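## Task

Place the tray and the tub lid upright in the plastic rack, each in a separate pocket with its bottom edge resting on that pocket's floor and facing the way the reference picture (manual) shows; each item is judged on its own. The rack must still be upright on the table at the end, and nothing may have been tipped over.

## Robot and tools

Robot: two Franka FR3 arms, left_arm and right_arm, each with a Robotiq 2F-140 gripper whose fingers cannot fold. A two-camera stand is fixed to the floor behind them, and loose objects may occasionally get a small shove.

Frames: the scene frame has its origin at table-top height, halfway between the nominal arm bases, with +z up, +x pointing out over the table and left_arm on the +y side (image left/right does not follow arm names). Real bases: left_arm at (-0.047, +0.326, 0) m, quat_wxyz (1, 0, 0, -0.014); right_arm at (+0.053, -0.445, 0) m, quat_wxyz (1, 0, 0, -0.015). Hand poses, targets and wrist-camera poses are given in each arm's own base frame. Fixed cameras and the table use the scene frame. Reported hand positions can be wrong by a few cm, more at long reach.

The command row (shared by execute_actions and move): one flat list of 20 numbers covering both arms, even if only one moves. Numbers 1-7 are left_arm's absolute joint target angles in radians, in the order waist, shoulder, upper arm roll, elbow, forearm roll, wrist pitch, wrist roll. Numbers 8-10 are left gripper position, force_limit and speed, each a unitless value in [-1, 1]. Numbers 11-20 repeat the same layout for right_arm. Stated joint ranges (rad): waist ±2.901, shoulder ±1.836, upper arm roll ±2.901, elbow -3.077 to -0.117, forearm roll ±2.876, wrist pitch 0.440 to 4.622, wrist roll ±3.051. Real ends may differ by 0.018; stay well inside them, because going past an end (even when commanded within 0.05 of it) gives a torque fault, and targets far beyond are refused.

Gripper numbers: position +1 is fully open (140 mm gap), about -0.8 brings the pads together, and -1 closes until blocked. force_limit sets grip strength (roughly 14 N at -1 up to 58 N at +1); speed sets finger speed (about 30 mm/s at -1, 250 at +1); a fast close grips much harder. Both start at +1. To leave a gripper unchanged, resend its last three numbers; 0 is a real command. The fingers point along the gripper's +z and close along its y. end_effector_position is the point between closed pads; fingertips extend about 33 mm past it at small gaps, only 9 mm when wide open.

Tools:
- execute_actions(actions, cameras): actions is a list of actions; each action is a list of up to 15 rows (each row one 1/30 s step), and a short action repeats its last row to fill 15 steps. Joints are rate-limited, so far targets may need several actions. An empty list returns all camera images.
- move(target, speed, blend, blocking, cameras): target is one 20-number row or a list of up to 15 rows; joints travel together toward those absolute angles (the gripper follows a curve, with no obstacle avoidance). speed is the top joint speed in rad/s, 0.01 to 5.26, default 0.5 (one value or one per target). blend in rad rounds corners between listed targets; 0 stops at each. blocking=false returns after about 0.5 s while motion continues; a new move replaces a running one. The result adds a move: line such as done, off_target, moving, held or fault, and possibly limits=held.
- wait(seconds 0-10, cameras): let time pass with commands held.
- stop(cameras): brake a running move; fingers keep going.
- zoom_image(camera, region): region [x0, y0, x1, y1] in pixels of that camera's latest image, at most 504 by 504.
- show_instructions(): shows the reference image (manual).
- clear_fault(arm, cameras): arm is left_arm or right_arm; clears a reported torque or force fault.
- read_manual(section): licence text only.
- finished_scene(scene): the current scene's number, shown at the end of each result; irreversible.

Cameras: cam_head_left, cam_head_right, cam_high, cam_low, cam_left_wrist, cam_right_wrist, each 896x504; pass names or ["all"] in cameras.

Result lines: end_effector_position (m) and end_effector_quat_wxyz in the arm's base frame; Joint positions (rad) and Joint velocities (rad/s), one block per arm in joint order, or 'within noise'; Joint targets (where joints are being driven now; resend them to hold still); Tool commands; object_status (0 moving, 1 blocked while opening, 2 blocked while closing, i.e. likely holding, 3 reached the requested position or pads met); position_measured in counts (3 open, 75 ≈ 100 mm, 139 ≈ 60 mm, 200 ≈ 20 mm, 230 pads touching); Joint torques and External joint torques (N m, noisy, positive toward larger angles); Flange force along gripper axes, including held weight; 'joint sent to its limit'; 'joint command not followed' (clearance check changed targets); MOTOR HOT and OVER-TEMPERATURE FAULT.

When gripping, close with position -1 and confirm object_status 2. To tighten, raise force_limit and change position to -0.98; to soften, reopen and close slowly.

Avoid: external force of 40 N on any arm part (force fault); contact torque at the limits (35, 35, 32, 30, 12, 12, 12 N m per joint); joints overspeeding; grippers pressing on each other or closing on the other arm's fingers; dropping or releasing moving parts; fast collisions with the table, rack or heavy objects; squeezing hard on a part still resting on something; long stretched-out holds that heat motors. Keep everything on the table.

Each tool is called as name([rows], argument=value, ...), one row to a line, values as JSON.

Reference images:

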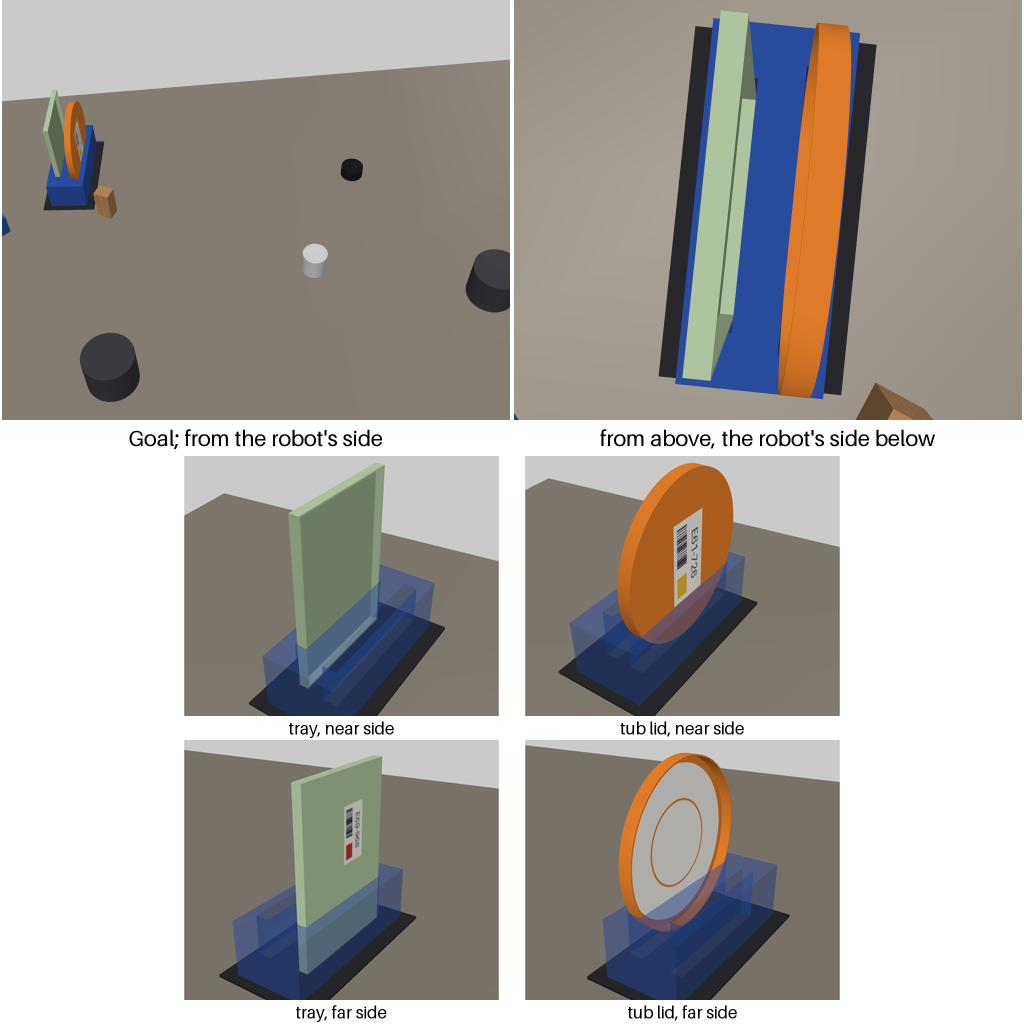

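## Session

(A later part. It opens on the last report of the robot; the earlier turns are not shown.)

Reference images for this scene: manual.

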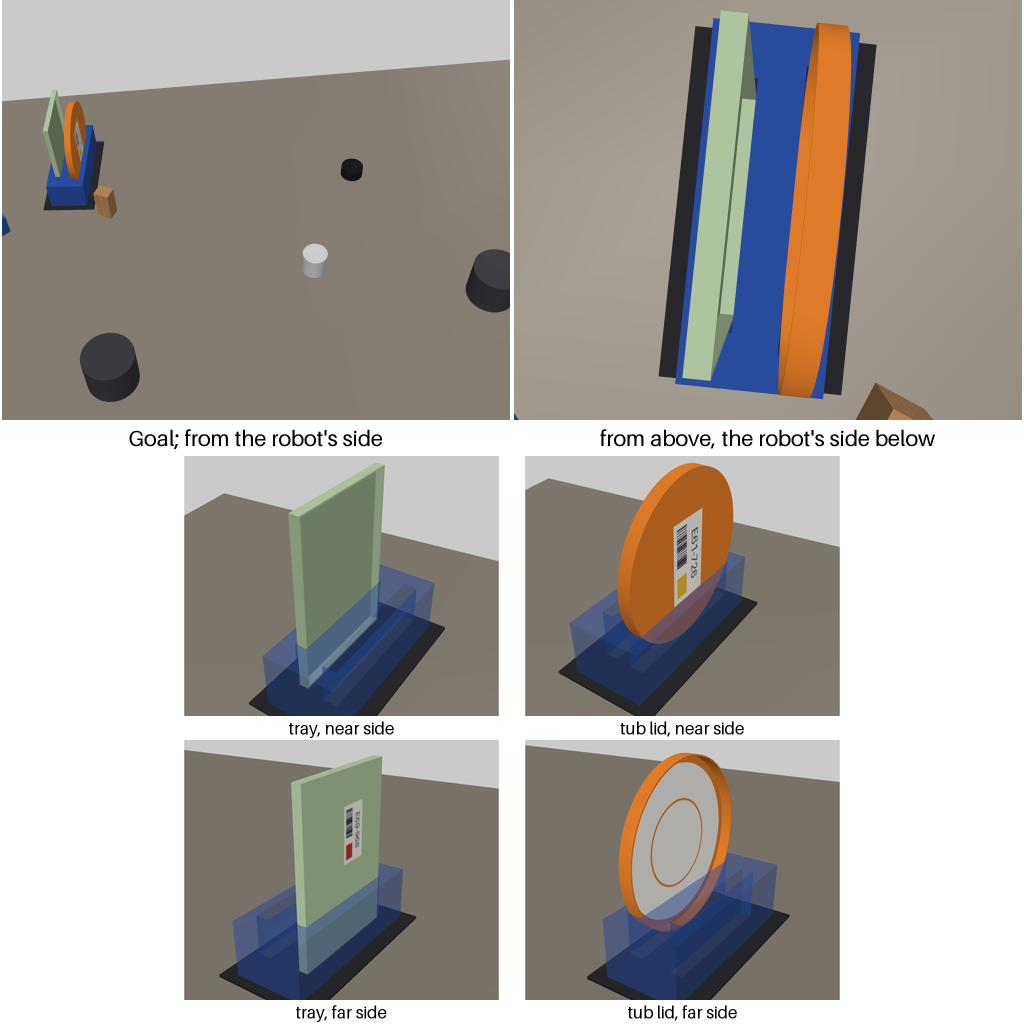

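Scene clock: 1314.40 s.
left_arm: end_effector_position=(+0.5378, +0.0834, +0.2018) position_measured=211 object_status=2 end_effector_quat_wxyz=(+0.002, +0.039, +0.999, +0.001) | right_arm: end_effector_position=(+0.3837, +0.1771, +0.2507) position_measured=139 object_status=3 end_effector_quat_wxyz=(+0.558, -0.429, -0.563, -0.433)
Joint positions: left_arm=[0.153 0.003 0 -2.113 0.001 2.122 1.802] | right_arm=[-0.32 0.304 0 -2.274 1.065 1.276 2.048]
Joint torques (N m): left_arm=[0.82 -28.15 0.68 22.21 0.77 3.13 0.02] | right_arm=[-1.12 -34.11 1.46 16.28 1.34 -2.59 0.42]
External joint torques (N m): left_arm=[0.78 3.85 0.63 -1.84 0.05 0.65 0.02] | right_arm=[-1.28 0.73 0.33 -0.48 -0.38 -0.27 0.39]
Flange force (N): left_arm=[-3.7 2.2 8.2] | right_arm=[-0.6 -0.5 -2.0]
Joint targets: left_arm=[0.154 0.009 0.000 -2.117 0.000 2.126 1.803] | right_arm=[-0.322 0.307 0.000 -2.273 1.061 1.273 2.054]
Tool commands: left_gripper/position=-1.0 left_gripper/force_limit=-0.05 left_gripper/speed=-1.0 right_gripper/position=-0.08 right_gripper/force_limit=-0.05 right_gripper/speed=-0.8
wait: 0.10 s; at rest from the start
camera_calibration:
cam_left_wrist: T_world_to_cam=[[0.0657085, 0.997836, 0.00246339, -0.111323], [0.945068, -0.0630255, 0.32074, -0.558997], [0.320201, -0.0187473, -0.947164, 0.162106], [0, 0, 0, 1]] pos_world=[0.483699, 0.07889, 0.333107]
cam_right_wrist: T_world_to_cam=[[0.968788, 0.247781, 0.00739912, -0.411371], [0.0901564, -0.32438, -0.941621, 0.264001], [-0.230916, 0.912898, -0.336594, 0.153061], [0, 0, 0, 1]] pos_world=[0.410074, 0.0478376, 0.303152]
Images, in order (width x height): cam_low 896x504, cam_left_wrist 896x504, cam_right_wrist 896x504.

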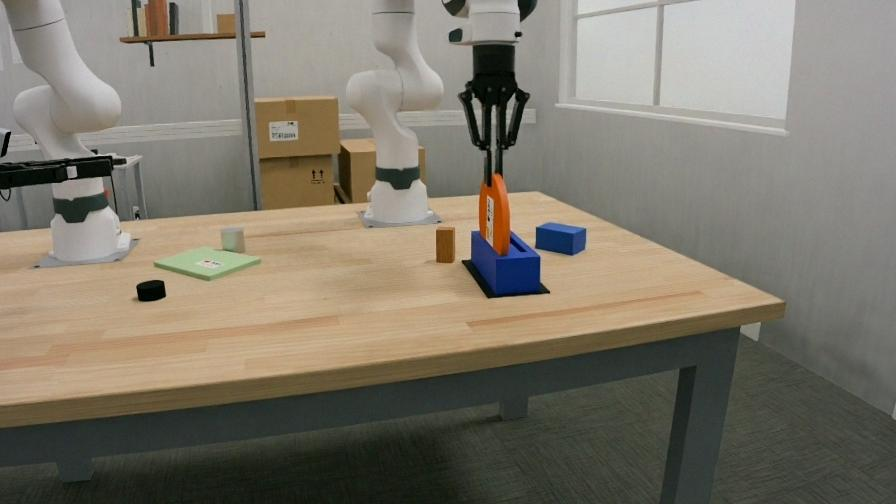

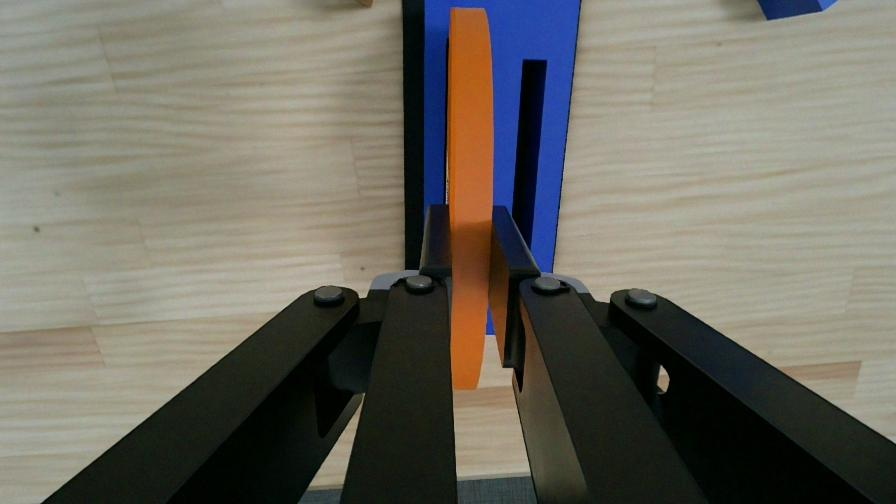

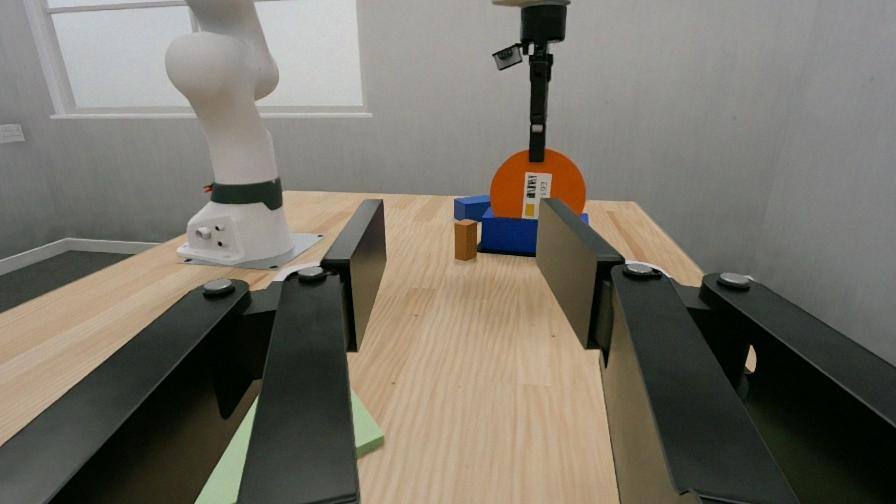

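move(target=[0.1543,0.0026,0,-2.1090,0,2.1113,1.8027,-1,-0.05,-1,-0.3220,0.3072,0,-2.2733,1.0608,1.2731,2.0539,-0.08,-0.05,-0.8], speed=0.03, cameras=["cam_low","cam_right_wrist"])

zoom_image(camera="cam_low", region=[468, 222, 524, 262])

zoom_image(camera="cam_right_wrist", region=[480, 195, 540, 230])

Scene clock: 1343.50 s.
left_arm: end_effector_position=(+0.5365, +0.0832, +0.2023) position_measured=211 object_status=2 end_effector_quat_wxyz=(+0.000, +0.039, +0.999, +0.000) | right_arm: end_effector_position=(+0.3837, +0.1771, +0.2507) position_measured=139 object_status=3 end_effector_quat_wxyz=(+0.558, -0.429, -0.563, -0.433)
Joint positions: left_arm=[0.153 0.003 0 -2.111 0.001 2.114 1.802] | right_arm=[-0.32 0.304 0 -2.274 1.065 1.276 2.048]
Joint velocities: left_arm=[0.001 0 -0.001 0.001 0 -0.004 -0.001] | right_arm=[within noise]
Joint torques (N m): left_arm=[0.73 -30.92 0.6 24.85 0.76 2.29 0.04] | right_arm=[-1.11 -34.04 1.54 16.27 1.36 -2.58 0.39]
External joint torques (N m): left_arm=[0.53 1.1 0.4 0.8 0.03 -0.17 0.04] | right_arm=[-1.29 0.77 0.4 -0.53 -0.36 -0.26 0.36]
Flange force (N): left_arm=[-5.8 2.3 -0.5] | right_arm=[-0.7 -0.6 -1.8]
Joint targets: left_arm=[0.154 0.003 0.000 -2.109 0.000 2.111 1.803] | right_arm=[-0.322 0.307 0.000 -2.273 1.061 1.273 2.054]
move: done
camera_calibration:
cam_right_wrist: T_world_to_cam=[[0.968788, 0.247781, 0.00739912, -0.411371], [0.0901564, -0.32438, -0.941621, 0.264001], [-0.230916, 0.912898, -0.336594, 0.153061], [0, 0, 0, 1]] pos_world=[0.410074, 0.0478376, 0.303152]
Images, in order (width x height): cam_low 896x504, cam_right_wrist 896x504.

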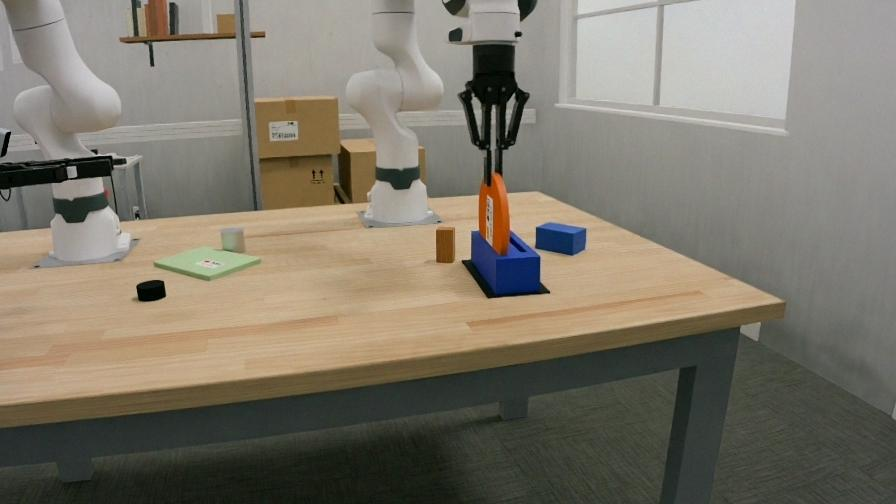

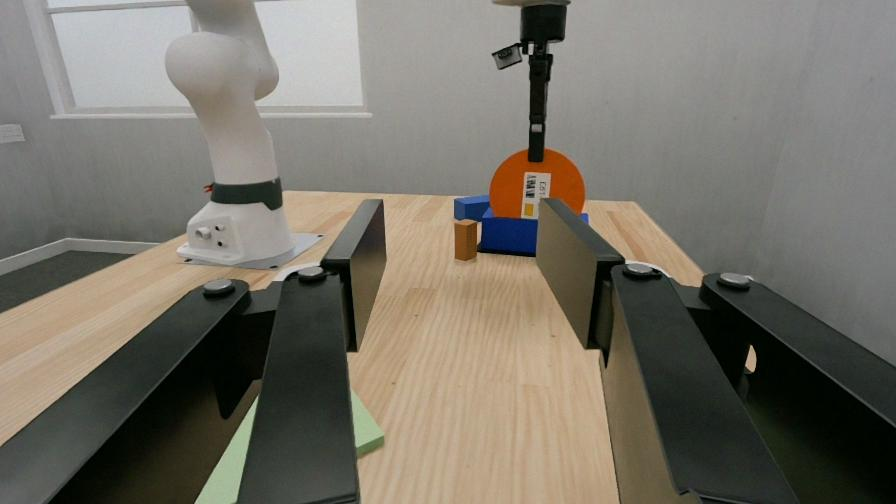

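Scaled by 9.000 from the camera's 896x504 image, which has a finer 1280x720 frame.

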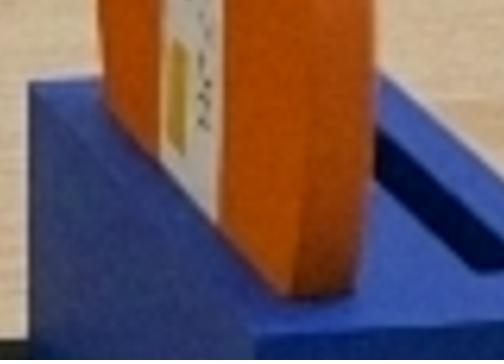

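Scaled by 8.400 from the camera's 896x504 image, which has a finer 1280x720 frame.

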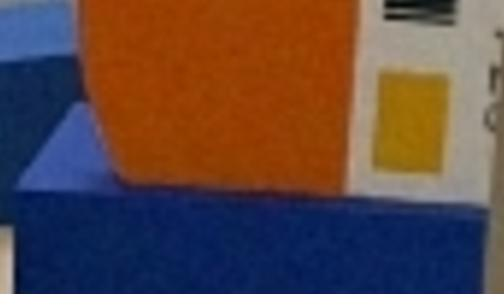

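move([
  [0.1543,0.0000,0,-2.1050,0,2.1047,1.8027,-1,-0.05,-1,-0.3220,0.3072,0,-2.2733,1.0608,1.2731,2.0539,-0.08,-0.05,-0.8],
  [0.1543,-0.0035,0,-2.1093,0,2.1055,1.8027,-1,-0.05,-1,-0.3220,0.3072,0,-2.2733,1.0608,1.2731,2.0539,-0.08,-0.05,-0.8],
  [0.1543,0.0051,0,-2.1216,0,2.1266,1.8027,-1,-0.05,-1,-0.3220,0.3072,0,-2.2733,1.0608,1.2731,2.0539,-0.08,-0.05,-0.8],
], speed=0.03)

Scene clock: 1361.33 s.
left_arm: end_effector_position=(+0.5367, +0.0832, +0.2019) position_measured=211 object_status=2 end_effector_quat_wxyz=(+0.003, +0.039, +0.999, +0.001) | right_arm: end_effector_position=(+0.3837, +0.1771, +0.2507) position_measured=139 object_status=3 end_effector_quat_wxyz=(+0.558, -0.429, -0.563, -0.433)
Joint positions: left_arm=[0.153 0 0 -2.117 0.001 2.123 1.802] | right_arm=[-0.32 0.304 0 -2.274 1.065 1.276 2.048]
Joint velocities: left_arm=[0 0 0 -0.002 -0.001 0.004 0] | right_arm=[within noise]
Joint torques (N m): left_arm=[0.81 -28.29 0.57 22.18 0.77 2.87 0.01] | right_arm=[-1.13 -34.07 1.49 16.31 1.35 -2.6 0.4]
External joint torques (N m): left_arm=[0.74 3.28 0.5 -1.67 0.05 0.42 0.01] | right_arm=[-1.18 0.78 0.46 -0.48 -0.37 -0.3 0.37]
Flange force (N): left_arm=[-2.9 1.9 6.8] | right_arm=[-0.7 -0.3 -1.8]
Joint targets: left_arm=[0.154 0.005 0.000 -2.122 0.000 2.127 1.803] | right_arm=[-0.322 0.307 0.000 -2.273 1.061 1.273 2.054]
move: done

move([
  [0.1543,-0.0009,0,-2.1133,0,2.1121,1.8027,-1,-0.05,-1,-0.3220,0.3072,0,-2.2733,1.0608,1.2731,2.0539,-0.08,-0.05,-0.8],
  [0.1543,-0.0009,0,-2.1133,0,2.1121,1.8027,-0.5,-0.05,-1,-0.3220,0.3072,0,-2.2733,1.0608,1.2731,2.0539,-0.08,-0.05,-0.8],
], speed=0.03, cameras=["cam_low","cam_left_wrist"])

zoom_image(camera="cam_left_wrist", region=[380, 0, 620, 400])

Scene clock: 1384.00 s.
left_arm: end_effector_position=(+0.5353, +0.0830, +0.2024) position_measured=192 object_status=0 end_effector_quat_wxyz=(+0.000, +0.039, +0.999, +0.000) | right_arm: end_effector_position=(+0.3837, +0.1771, +0.2507) position_measured=139 object_status=3 end_effector_quat_wxyz=(+0.558, -0.429, -0.563, -0.433)
Joint positions: left_arm=[0.153 0 0 -2.115 0.001 2.114 1.802] | right_arm=[-0.32 0.304 0 -2.274 1.065 1.276 2.048]
Joint torques (N m): left_arm=[0.8 -30.56 0.58 24.65 0.74 2.21 0.04] | right_arm=[-1.18 -34.14 1.4 16.27 1.35 -2.6 0.34]
External joint torques (N m): left_arm=[0.66 1.3 0.44 0.63 0.01 -0.24 0.04] | right_arm=[-1.27 0.59 0.34 -0.45 -0.35 -0.29 0.32]
Flange force (N): left_arm=[-5.8 2.5 -0.2] | right_arm=[-0.3 -0.7 -1.8]
Joint targets: left_arm=[0.154 -0.001 0.000 -2.113 0.000 2.112 1.803] | right_arm=[-0.322 0.307 0.000 -2.273 1.061 1.273 2.054]
move: done
camera_calibration:
cam_left_wrist: T_world_to_cam=[[0.0657013, 0.997839, 0.00126893, -0.110503], [0.946732, -0.0627379, 0.315853, -0.556754], [0.31525, -0.0195506, -0.948807, 0.166435], [0, 0, 0, 1]] pos_world=[0.481888, 0.0785883, 0.333907]
Images, in order (width x height): cam_low 896x504, cam_left_wrist 896x504.

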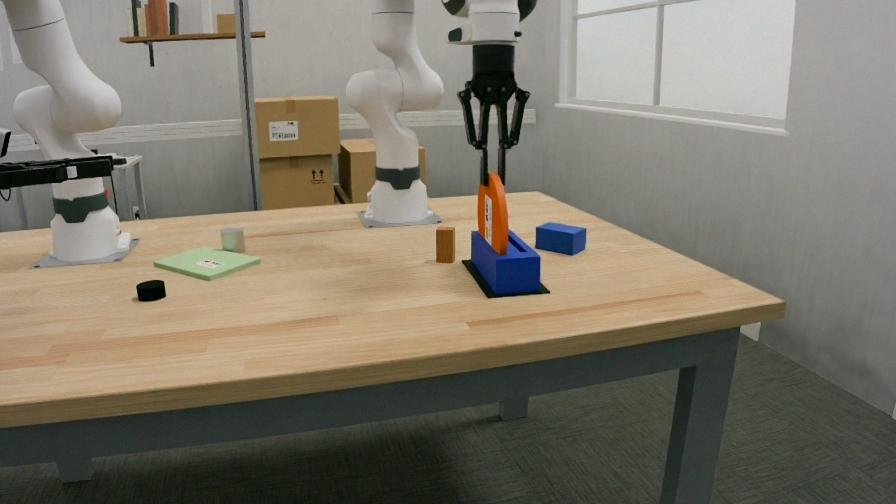

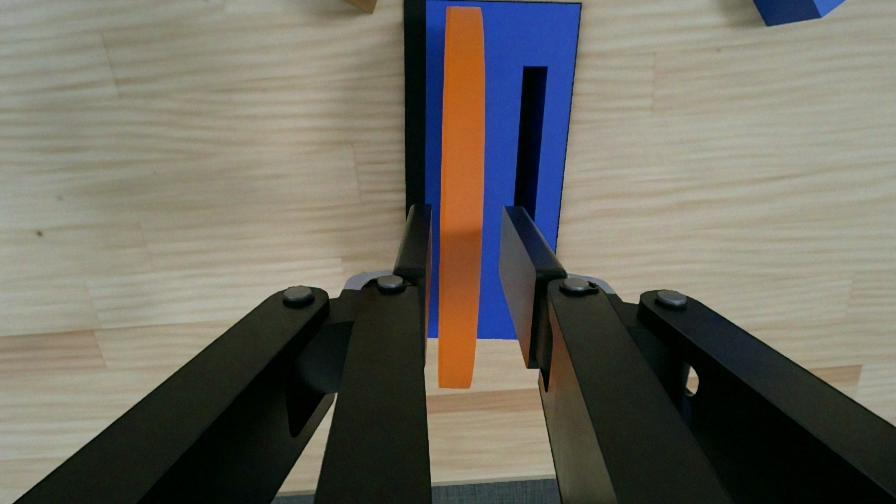

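Scaled by 1.260 from the camera's 896x504 image, which has a finer 1280x720 frame.

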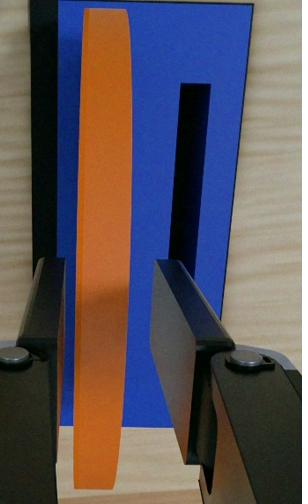

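move([
  [0.1543,-0.0009,0,-2.1133,0,2.1121,1.8027,-0.35,-0.05,-1,-0.3220,0.3072,0,-2.2733,1.0608,1.2731,2.0539,-0.08,-0.05,-0.8],
  [0.1543,-0.0340,0,-2.0495,0,2.0155,1.8027,-0.35,-0.05,-1,-0.3220,0.3072,0,-2.2733,1.0608,1.2731,2.0539,-0.08,-0.05,-0.8],
  [0.1543,-0.0619,0,-1.8966,0,1.8347,1.8027,-0.35,-0.05,-1,-0.3220,0.3072,0,-2.2733,1.0608,1.2731,2.0539,-0.08,-0.05,-0.8],
], speed=[0.05,0.06,0.25], blend=[0,0.01,0], cameras=["all"])

Scene clock: 1396.60 s.
left_arm: end_effector_position=(+0.5371, +0.0833, +0.3141) position_measured=173 object_status=3 end_effector_quat_wxyz=(+0.001, +0.039, +0.999, +0.001) | right_arm: end_effector_position=(+0.3837, +0.1771, +0.2507) position_measured=139 object_status=3 end_effector_quat_wxyz=(+0.558, -0.429, -0.563, -0.433)
Joint positions: left_arm=[0.153 -0.062 0 -1.898 0.001 1.838 1.802] | right_arm=[-0.32 0.304 0 -2.274 1.065 1.276 2.048]
Joint velocities: left_arm=[0.001 0 -0.001 0 0.001 -0.004 0.001] | right_arm=[within noise]
Joint torques (N m): left_arm=[0.78 -29.21 0.57 25.5 0.85 2.32 0.04] | right_arm=[-1.16 -34 1.42 16.35 1.37 -2.59 0.4]
External joint torques (N m): left_arm=[0.62 1.33 0.45 0.65 0.02 -0.15 0.04] | right_arm=[-1.26 0.8 0.35 -0.44 -0.34 -0.27 0.37]
Flange force (N): left_arm=[-6.1 2.5 -1.7] | right_arm=[-0.8 -0.3 -2.1]
Joint targets: left_arm=[0.154 -0.062 0.000 -1.897 0.000 1.835 1.803] | right_arm=[-0.322 0.307 0.000 -2.273 1.061 1.273 2.054]
move: done
camera_calibration:
cam_left_wrist: T_world_to_cam=[[0.0655671, 0.997847, 0.00176404, -0.1112], [0.946169, -0.0627328, 0.317536, -0.593886], [0.316963, -0.0191508, -0.948245, 0.270744], [0, 0, 0, 1]] pos_world=[0.483392, 0.0788891, 0.445507]
cam_right_wrist: T_world_to_cam=[[0.968788, 0.247781, 0.00739912, -0.411371], [0.0901564, -0.32438, -0.941621, 0.264001], [-0.230916, 0.912898, -0.336594, 0.153061], [0, 0, 0, 1]] pos_world=[0.410074, 0.0478376, 0.303152]

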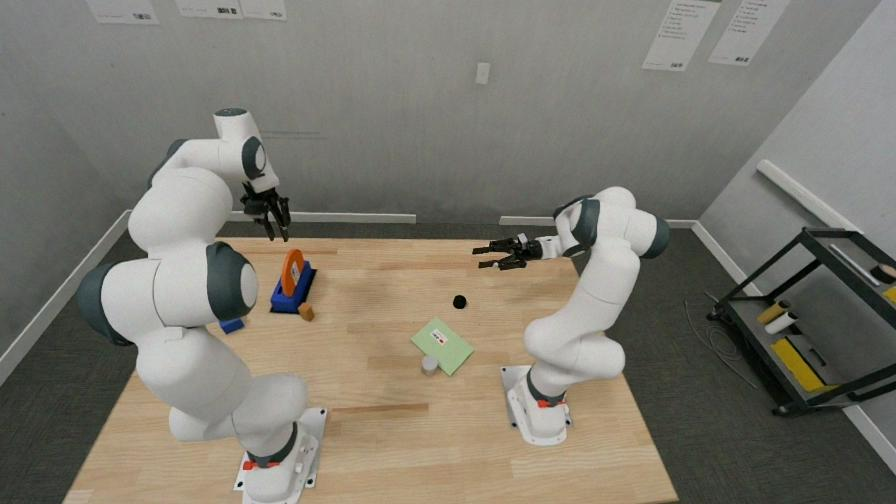

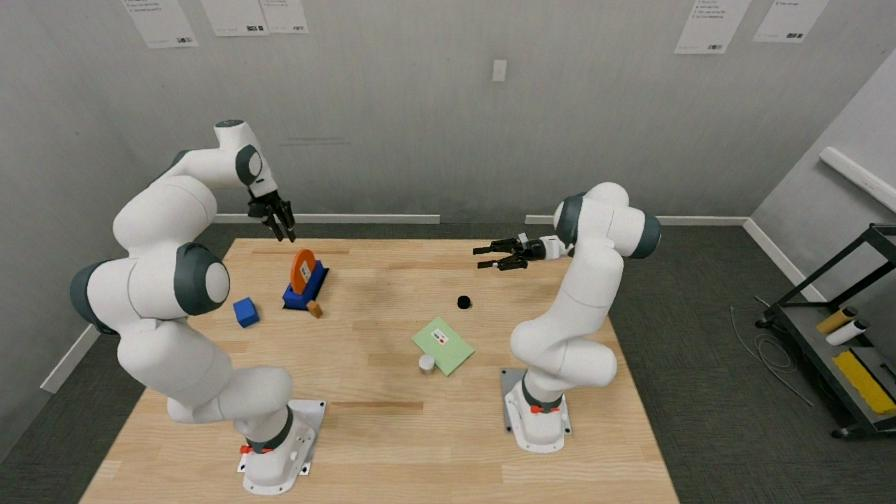

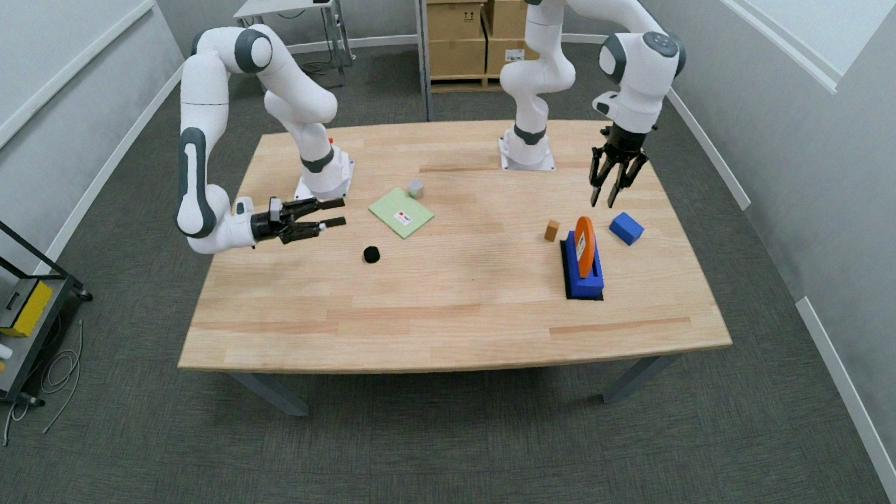

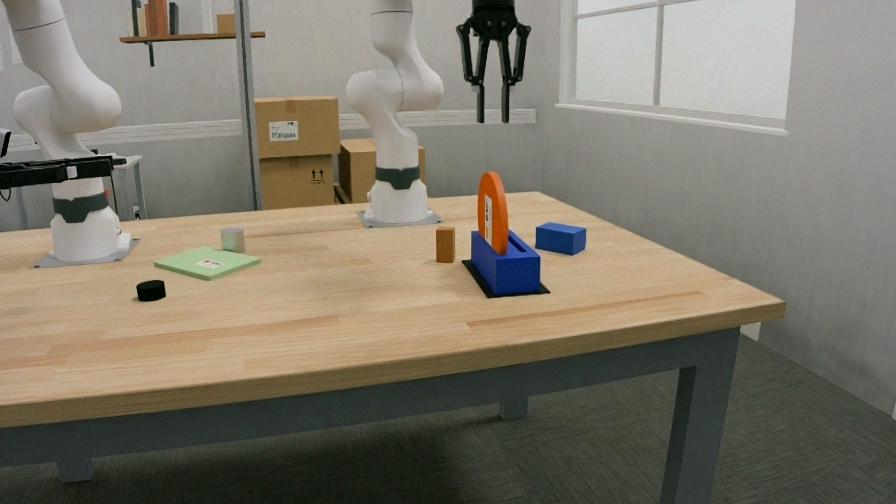

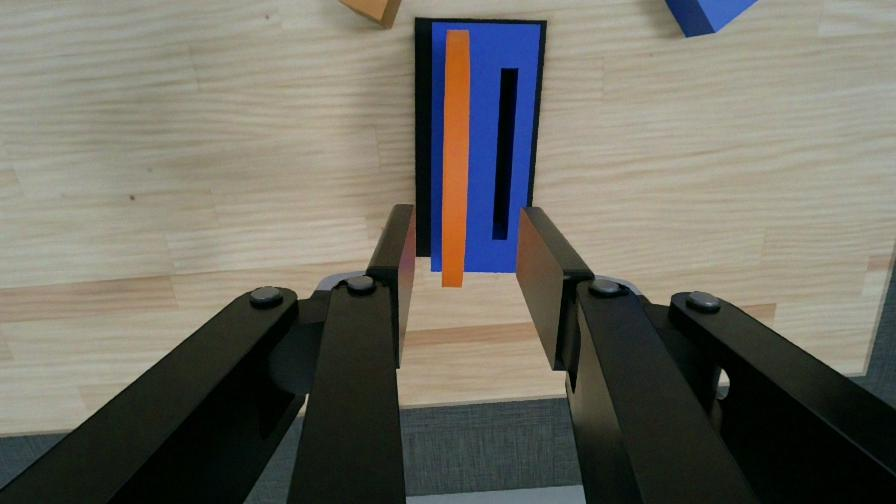

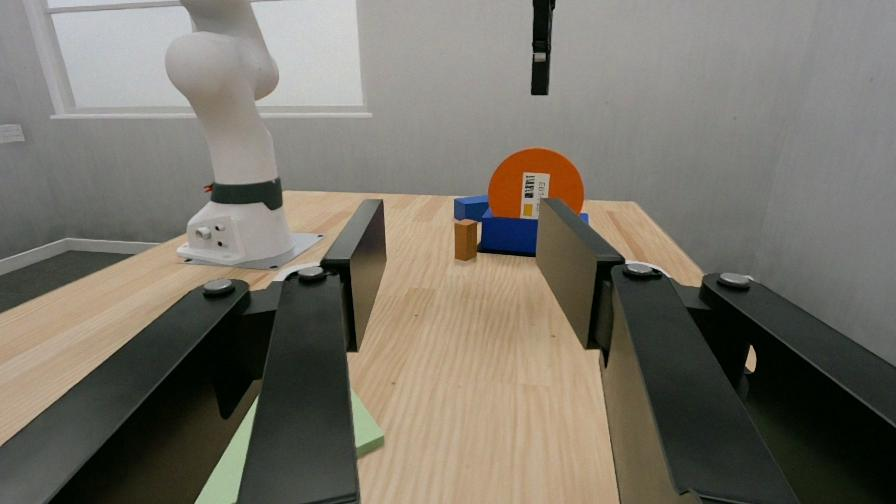

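zoom_image(camera="cam_left_wrist", region=[410, 10, 560, 290])

Scaled by 1.800 from the camera's 896x504 image, which has a finer 1280x720 frame.

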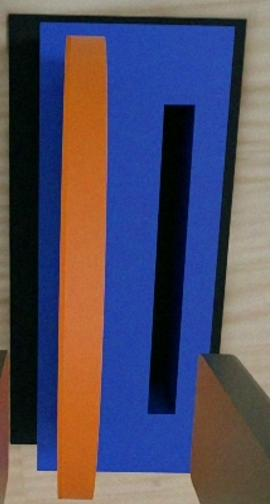

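move(target=[0.1543,-0.0619,0,-1.8966,0,1.8347,1.8027,-0.35,-0.05,-1,0.9774,-0.6097,0,-2.5734,0,1.9637,1.7279,1,-0.05,-0.5], speed=0.6, cameras=["cam_right_wrist","cam_head_right"])

Scene clock: 1523.80 s.
left_arm: end_effector_position=(+0.5368, +0.0833, +0.3140) position_measured=173 object_status=3 end_effector_quat_wxyz=(+0.000, +0.039, +0.999, +0.000) | right_arm: end_effector_position=(+0.2008, +0.2993, +0.2495) position_measured=3 object_status=3 end_effector_quat_wxyz=(-0.002, -0.394, +0.919, +0.000)
Joint positions: left_arm=[0.153 -0.062 0 -1.898 0.001 1.837 1.802] | right_arm=[0.976 -0.607 0.001 -2.572 0.004 1.961 1.736]
Joint velocities: left_arm=[within noise] | right_arm=[0.001 -0.001 0 0 0 0.001 -0.005]
Joint torques (N m): left_arm=[0.76 -29.23 0.61 25.47 0.84 2.21 0.05] | right_arm=[-0.42 -12.19 -0.18 23.99 0.49 2.68 -0.19]
External joint torques (N m): left_arm=[0.64 1.19 0.54 0.67 0.01 -0.24 0.05] | right_arm=[-0.44 -0.93 0.35 -0.82 -0.29 0.21 -0.19]
Flange force (N): left_arm=[-5.7 2.5 -2.0] | right_arm=[4.9 -1.4 1.7]
Joint targets: left_arm=[0.154 -0.062 0.000 -1.897 0.000 1.835 1.803] | right_arm=[0.977 -0.610 0.000 -2.573 0.000 1.964 1.728]
move: done
camera_calibration:
cam_right_wrist: T_world_to_cam=[[-0.723907, 0.689819, 0.0104465, -0.0576972], [0.653397, 0.680668, 0.331307, -0.412653], [0.221431, 0.246661, -0.943465, 0.258807], [0, 0, 0, 1]] pos_world=[0.170551, 0.256843, 0.381493]
Images, in order (width x height): cam_head_right 896x504, cam_right_wrist 896x504.

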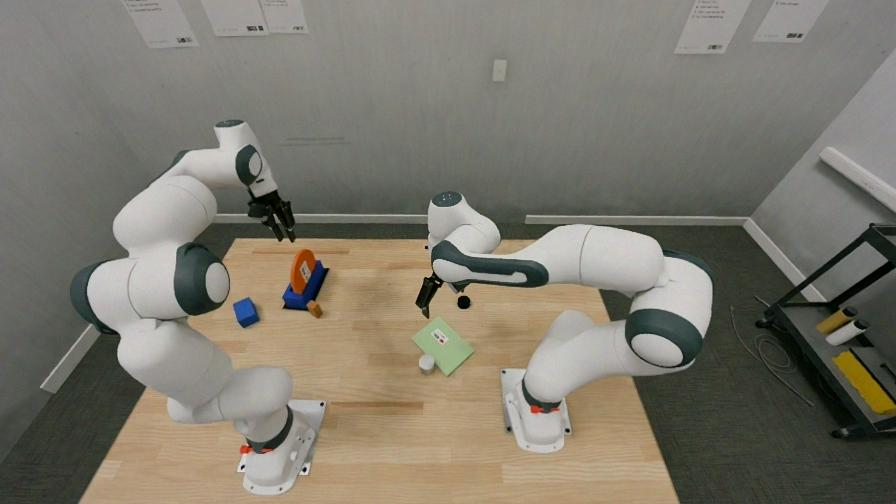

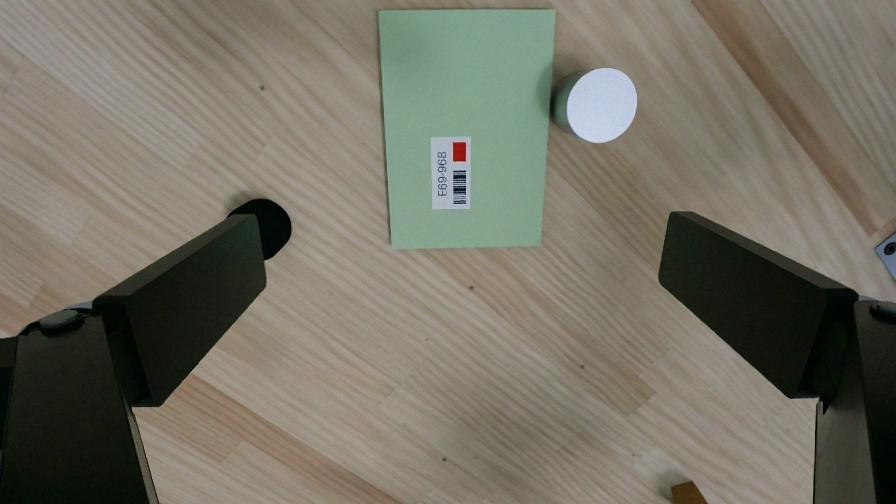

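zoom_image(camera="cam_right_wrist", region=[360, 0, 660, 260])

Scaled by 1.680 from the camera's 896x504 image, which has a finer 1280x720 frame.

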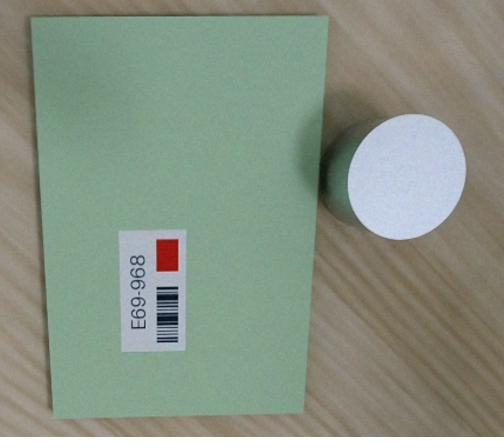

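move(target=[0.1543,-0.0619,0,-1.8966,0,1.8347,1.8027,-0.35,-0.05,-1,1.0132,-0.4050,0,-2.7741,0,2.3690,1.7600,1,-0.05,-0.5], speed=0.3, cameras=["cam_right_wrist","cam_low"])

zoom_image(camera="cam_right_wrist", region=[250, 0, 680, 300])

Scene clock: 1574.93 s.
left_arm: end_effector_position=(+0.5368, +0.0833, +0.3140) position_measured=173 object_status=3 end_effector_quat_wxyz=(+0.000, +0.039, +0.999, +0.000) | right_arm: end_effector_position=(+0.1934, +0.3111, +0.1209) position_measured=3 object_status=3 end_effector_quat_wxyz=(-0.001, -0.402, +0.916, +0.001)
Joint positions: left_arm=[0.153 -0.062 0 -1.898 0.001 1.837 1.802] | right_arm=[1.012 -0.407 0.001 -2.773 0.004 2.366 1.754]
Joint velocities: left_arm=[within noise] | right_arm=[-0.001 0.001 0 0 -0.001 0.004 0.001]
Joint torques (N m): left_arm=[0.74 -29.26 0.63 25.44 0.85 2.25 0.02] | right_arm=[-0.37 -15.02 0.03 21.07 0.26 2.58 0.31]
External joint torques (N m): left_arm=[0.68 1.22 0.63 0.6 0.03 -0.22 0.02] | right_arm=[-0.39 0.09 0.38 -0.81 -0.33 0.12 0.31]
Flange force (N): left_arm=[-5.6 2.6 -1.8] | right_arm=[2.0 0.1 1.5]
Joint targets: left_arm=[0.154 -0.062 0.000 -1.897 0.000 1.835 1.803] | right_arm=[1.013 -0.405 0.000 -2.774 0.000 2.369 1.760]
move: done
camera_calibration:
cam_right_wrist: T_world_to_cam=[[-0.735258, 0.67771, 0.0102713, -0.0637776], [0.641197, 0.690573, 0.334628, -0.374314], [0.219688, 0.252624, -0.942294, 0.134542], [0, 0, 0, 1]] pos_world=[0.163559, 0.267725, 0.252689]
Images, in order (width x height): cam_low 896x504, cam_right_wrist 896x504.

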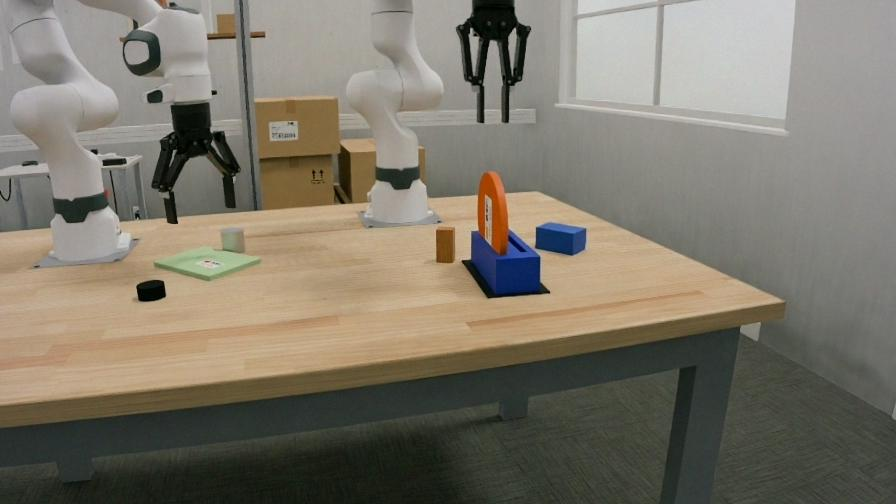

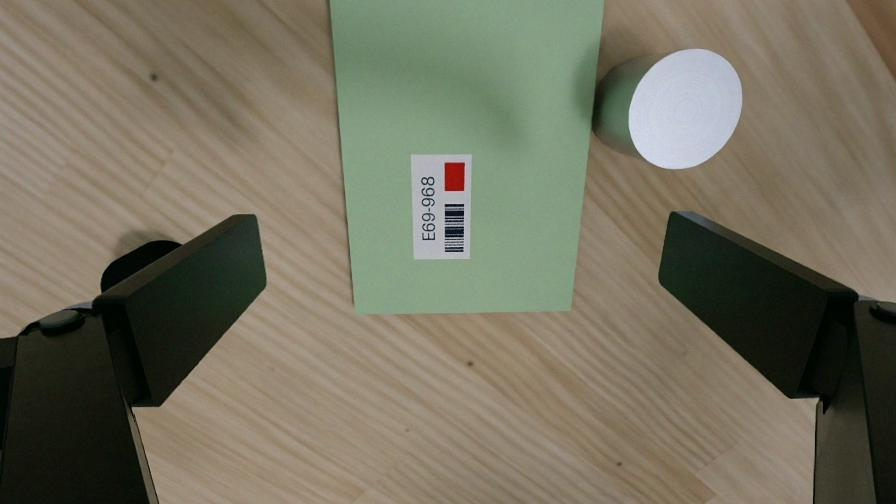

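Scaled by 1.172 from the camera's 896x504 image, which has a finer 1280x720 frame.

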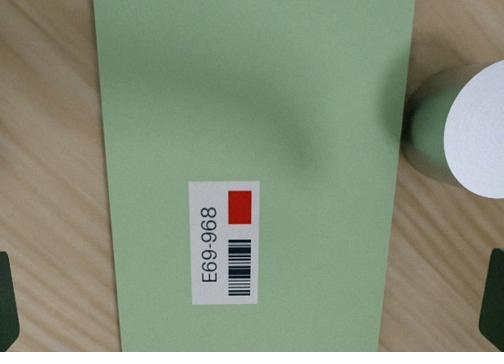

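move(target=[0.1543,-0.0619,0,-1.8966,0,1.8347,1.8027,-0.35,-0.05,-1,1.0411,-0.2672,0,-2.8111,0,2.5439,1.7880,1,-0.05,-0.5], speed=0.2, cameras=["cam_right_wrist","cam_low"])

zoom_image(camera="cam_low", region=[130, 180, 280, 310])

Scene clock: 1631.90 s.
left_arm: end_effector_position=(+0.5368, +0.0833, +0.3140) position_measured=173 object_status=3 end_effector_quat_wxyz=(+0.000, +0.039, +0.999, +0.000) | right_arm: end_effector_position=(+0.1859, +0.3181, +0.0710) position_measured=3 object_status=3 end_effector_quat_wxyz=(-0.001, -0.402, +0.916, +0.001)
Joint positions: left_arm=[0.153 -0.062 0 -1.898 0.001 1.837 1.802] | right_arm=[1.04 -0.27 0.001 -2.81 0.004 2.541 1.781]
Joint velocities: left_arm=[within noise] | right_arm=[-0.001 0 -0.001 0 0.001 0.004 0.003]
Joint torques (N m): left_arm=[0.78 -29.24 0.56 25.45 0.85 2.24 0.04] | right_arm=[-0.35 -17.31 0.15 18.87 0.14 2.6 0.45]
External joint torques (N m): left_arm=[0.58 1.29 0.42 0.58 0.02 -0.23 0.03] | right_arm=[-0.38 0.57 0.38 -0.81 -0.34 0.13 0.45]
Flange force (N): left_arm=[-5.8 2.4 -1.7] | right_arm=[0.9 0.7 2.6]
Joint targets: left_arm=[0.154 -0.062 0.000 -1.897 0.000 1.835 1.803] | right_arm=[1.041 -0.267 0.000 -2.811 0.000 2.544 1.788]
move: done
camera_calibration:
cam_right_wrist: T_world_to_cam=[[-0.735239, 0.677735, 0.00996884, -0.0736133], [0.641088, 0.690556, 0.33487, -0.357674], [0.220069, 0.2526, -0.942212, 0.0873273], [0, 0, 0, 1]] pos_world=[0.155959, 0.274825, 0.202789]
Images, in order (width x height): cam_low 896x504, cam_right_wrist 896x504.

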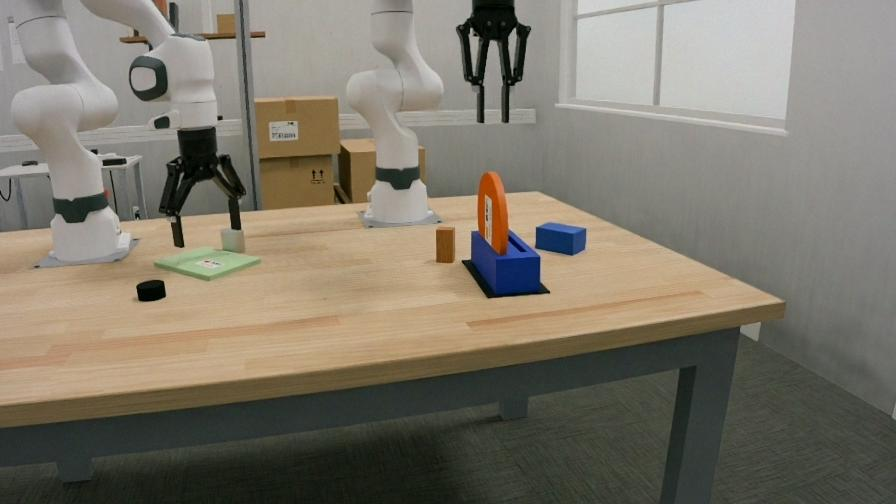

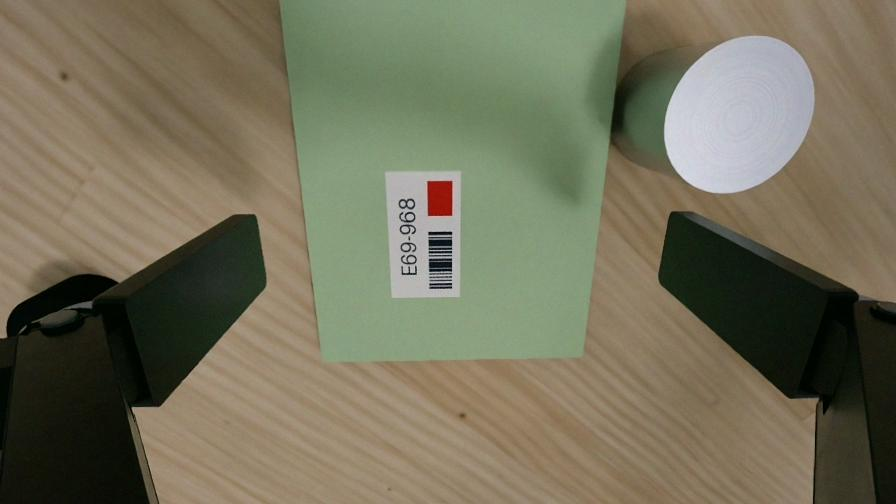

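Scaled by 3.360 from the camera's 896x504 image, which has a finer 1280x720 frame.

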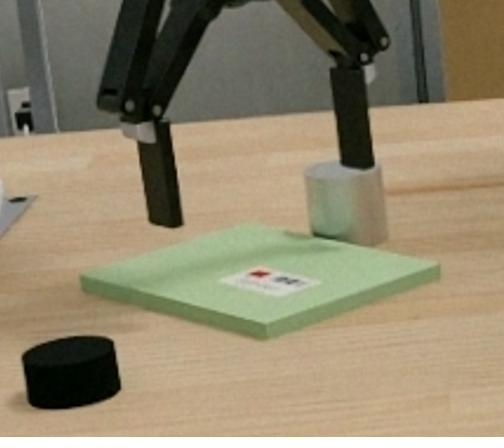

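move(target=[0.1543,-0.0619,0,-1.8966,0,1.8347,1.8027,-0.35,-0.05,-1,1.0432,-0.1775,0,-2.8098,0,2.6323,1.7900,1,-0.05,-0.5], speed=0.12, cameras=["cam_right_wrist","cam_low"])

zoom_image(camera="cam_low", region=[130, 180, 280, 310])

Scene clock: 1696.93 s.
left_arm: end_effector_position=(+0.5368, +0.0833, +0.3140) position_measured=173 object_status=3 end_effector_quat_wxyz=(+0.000, +0.039, +0.999, +0.000) | right_arm: end_effector_position=(+0.1871, +0.3216, +0.0455) position_measured=3 object_status=3 end_effector_quat_wxyz=(-0.001, -0.401, +0.916, +0.000)
Joint positions: left_arm=[0.153 -0.062 0 -1.898 0.001 1.837 1.802] | right_arm=[1.042 -0.18 0.001 -2.81 0.004 2.629 1.784]
Joint velocities: left_arm=[within noise] | right_arm=[0 0.001 0.001 -0.001 0.001 0.003 0.001]
Joint torques (N m): left_arm=[0.8 -29.3 0.58 25.45 0.84 2.23 0.01] | right_arm=[-0.47 -19.14 0.14 17.73 0.1 2.65 0.31]
External joint torques (N m): left_arm=[0.67 1.19 0.51 0.67 0.01 -0.22 0.01] | right_arm=[-0.57 0.6 0.22 -0.68 -0.31 0.17 0.31]
Flange force (N): left_arm=[-5.8 2.5 -1.9] | right_arm=[0.5 0.1 2.7]
Joint targets: left_arm=[0.154 -0.062 0.000 -1.897 0.000 1.835 1.803] | right_arm=[1.043 -0.177 0.000 -2.810 0.000 2.632 1.790]
move: done
camera_calibration:
cam_right_wrist: T_world_to_cam=[[-0.73454, 0.678499, 0.00948608, -0.075155], [0.641928, 0.690282, 0.333825, -0.352294], [0.219952, 0.251297, -0.942587, 0.0626705], [0, 0, 0, 1]] pos_world=[0.157158, 0.278426, 0.17739]
Images, in order (width x height): cam_low 896x504, cam_right_wrist 896x504.

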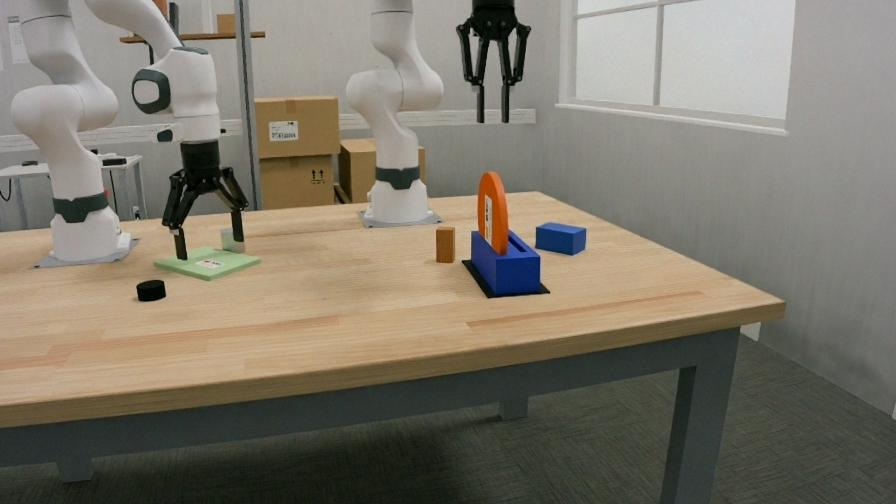

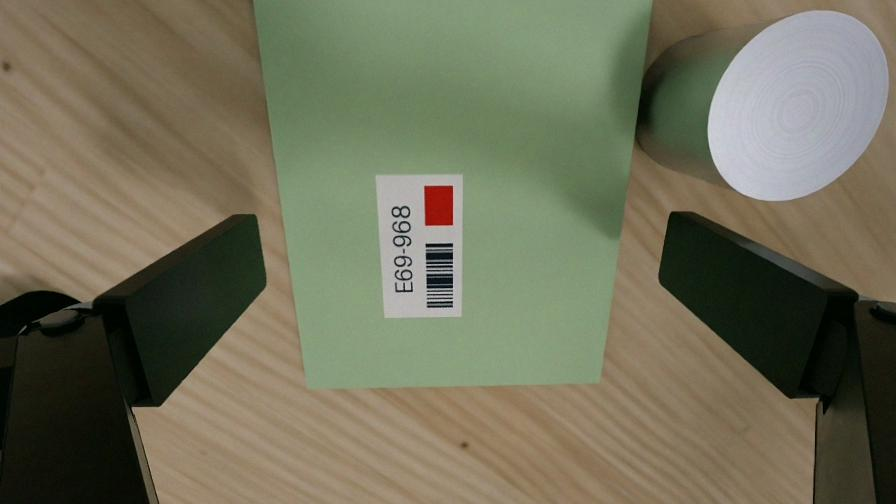

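Scaled by 3.360 from the camera's 896x504 image, which has a finer 1280x720 frame.

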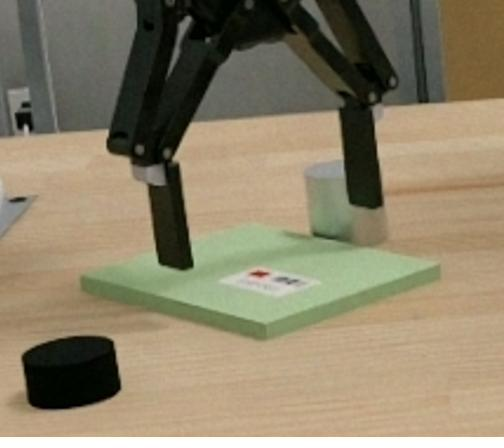

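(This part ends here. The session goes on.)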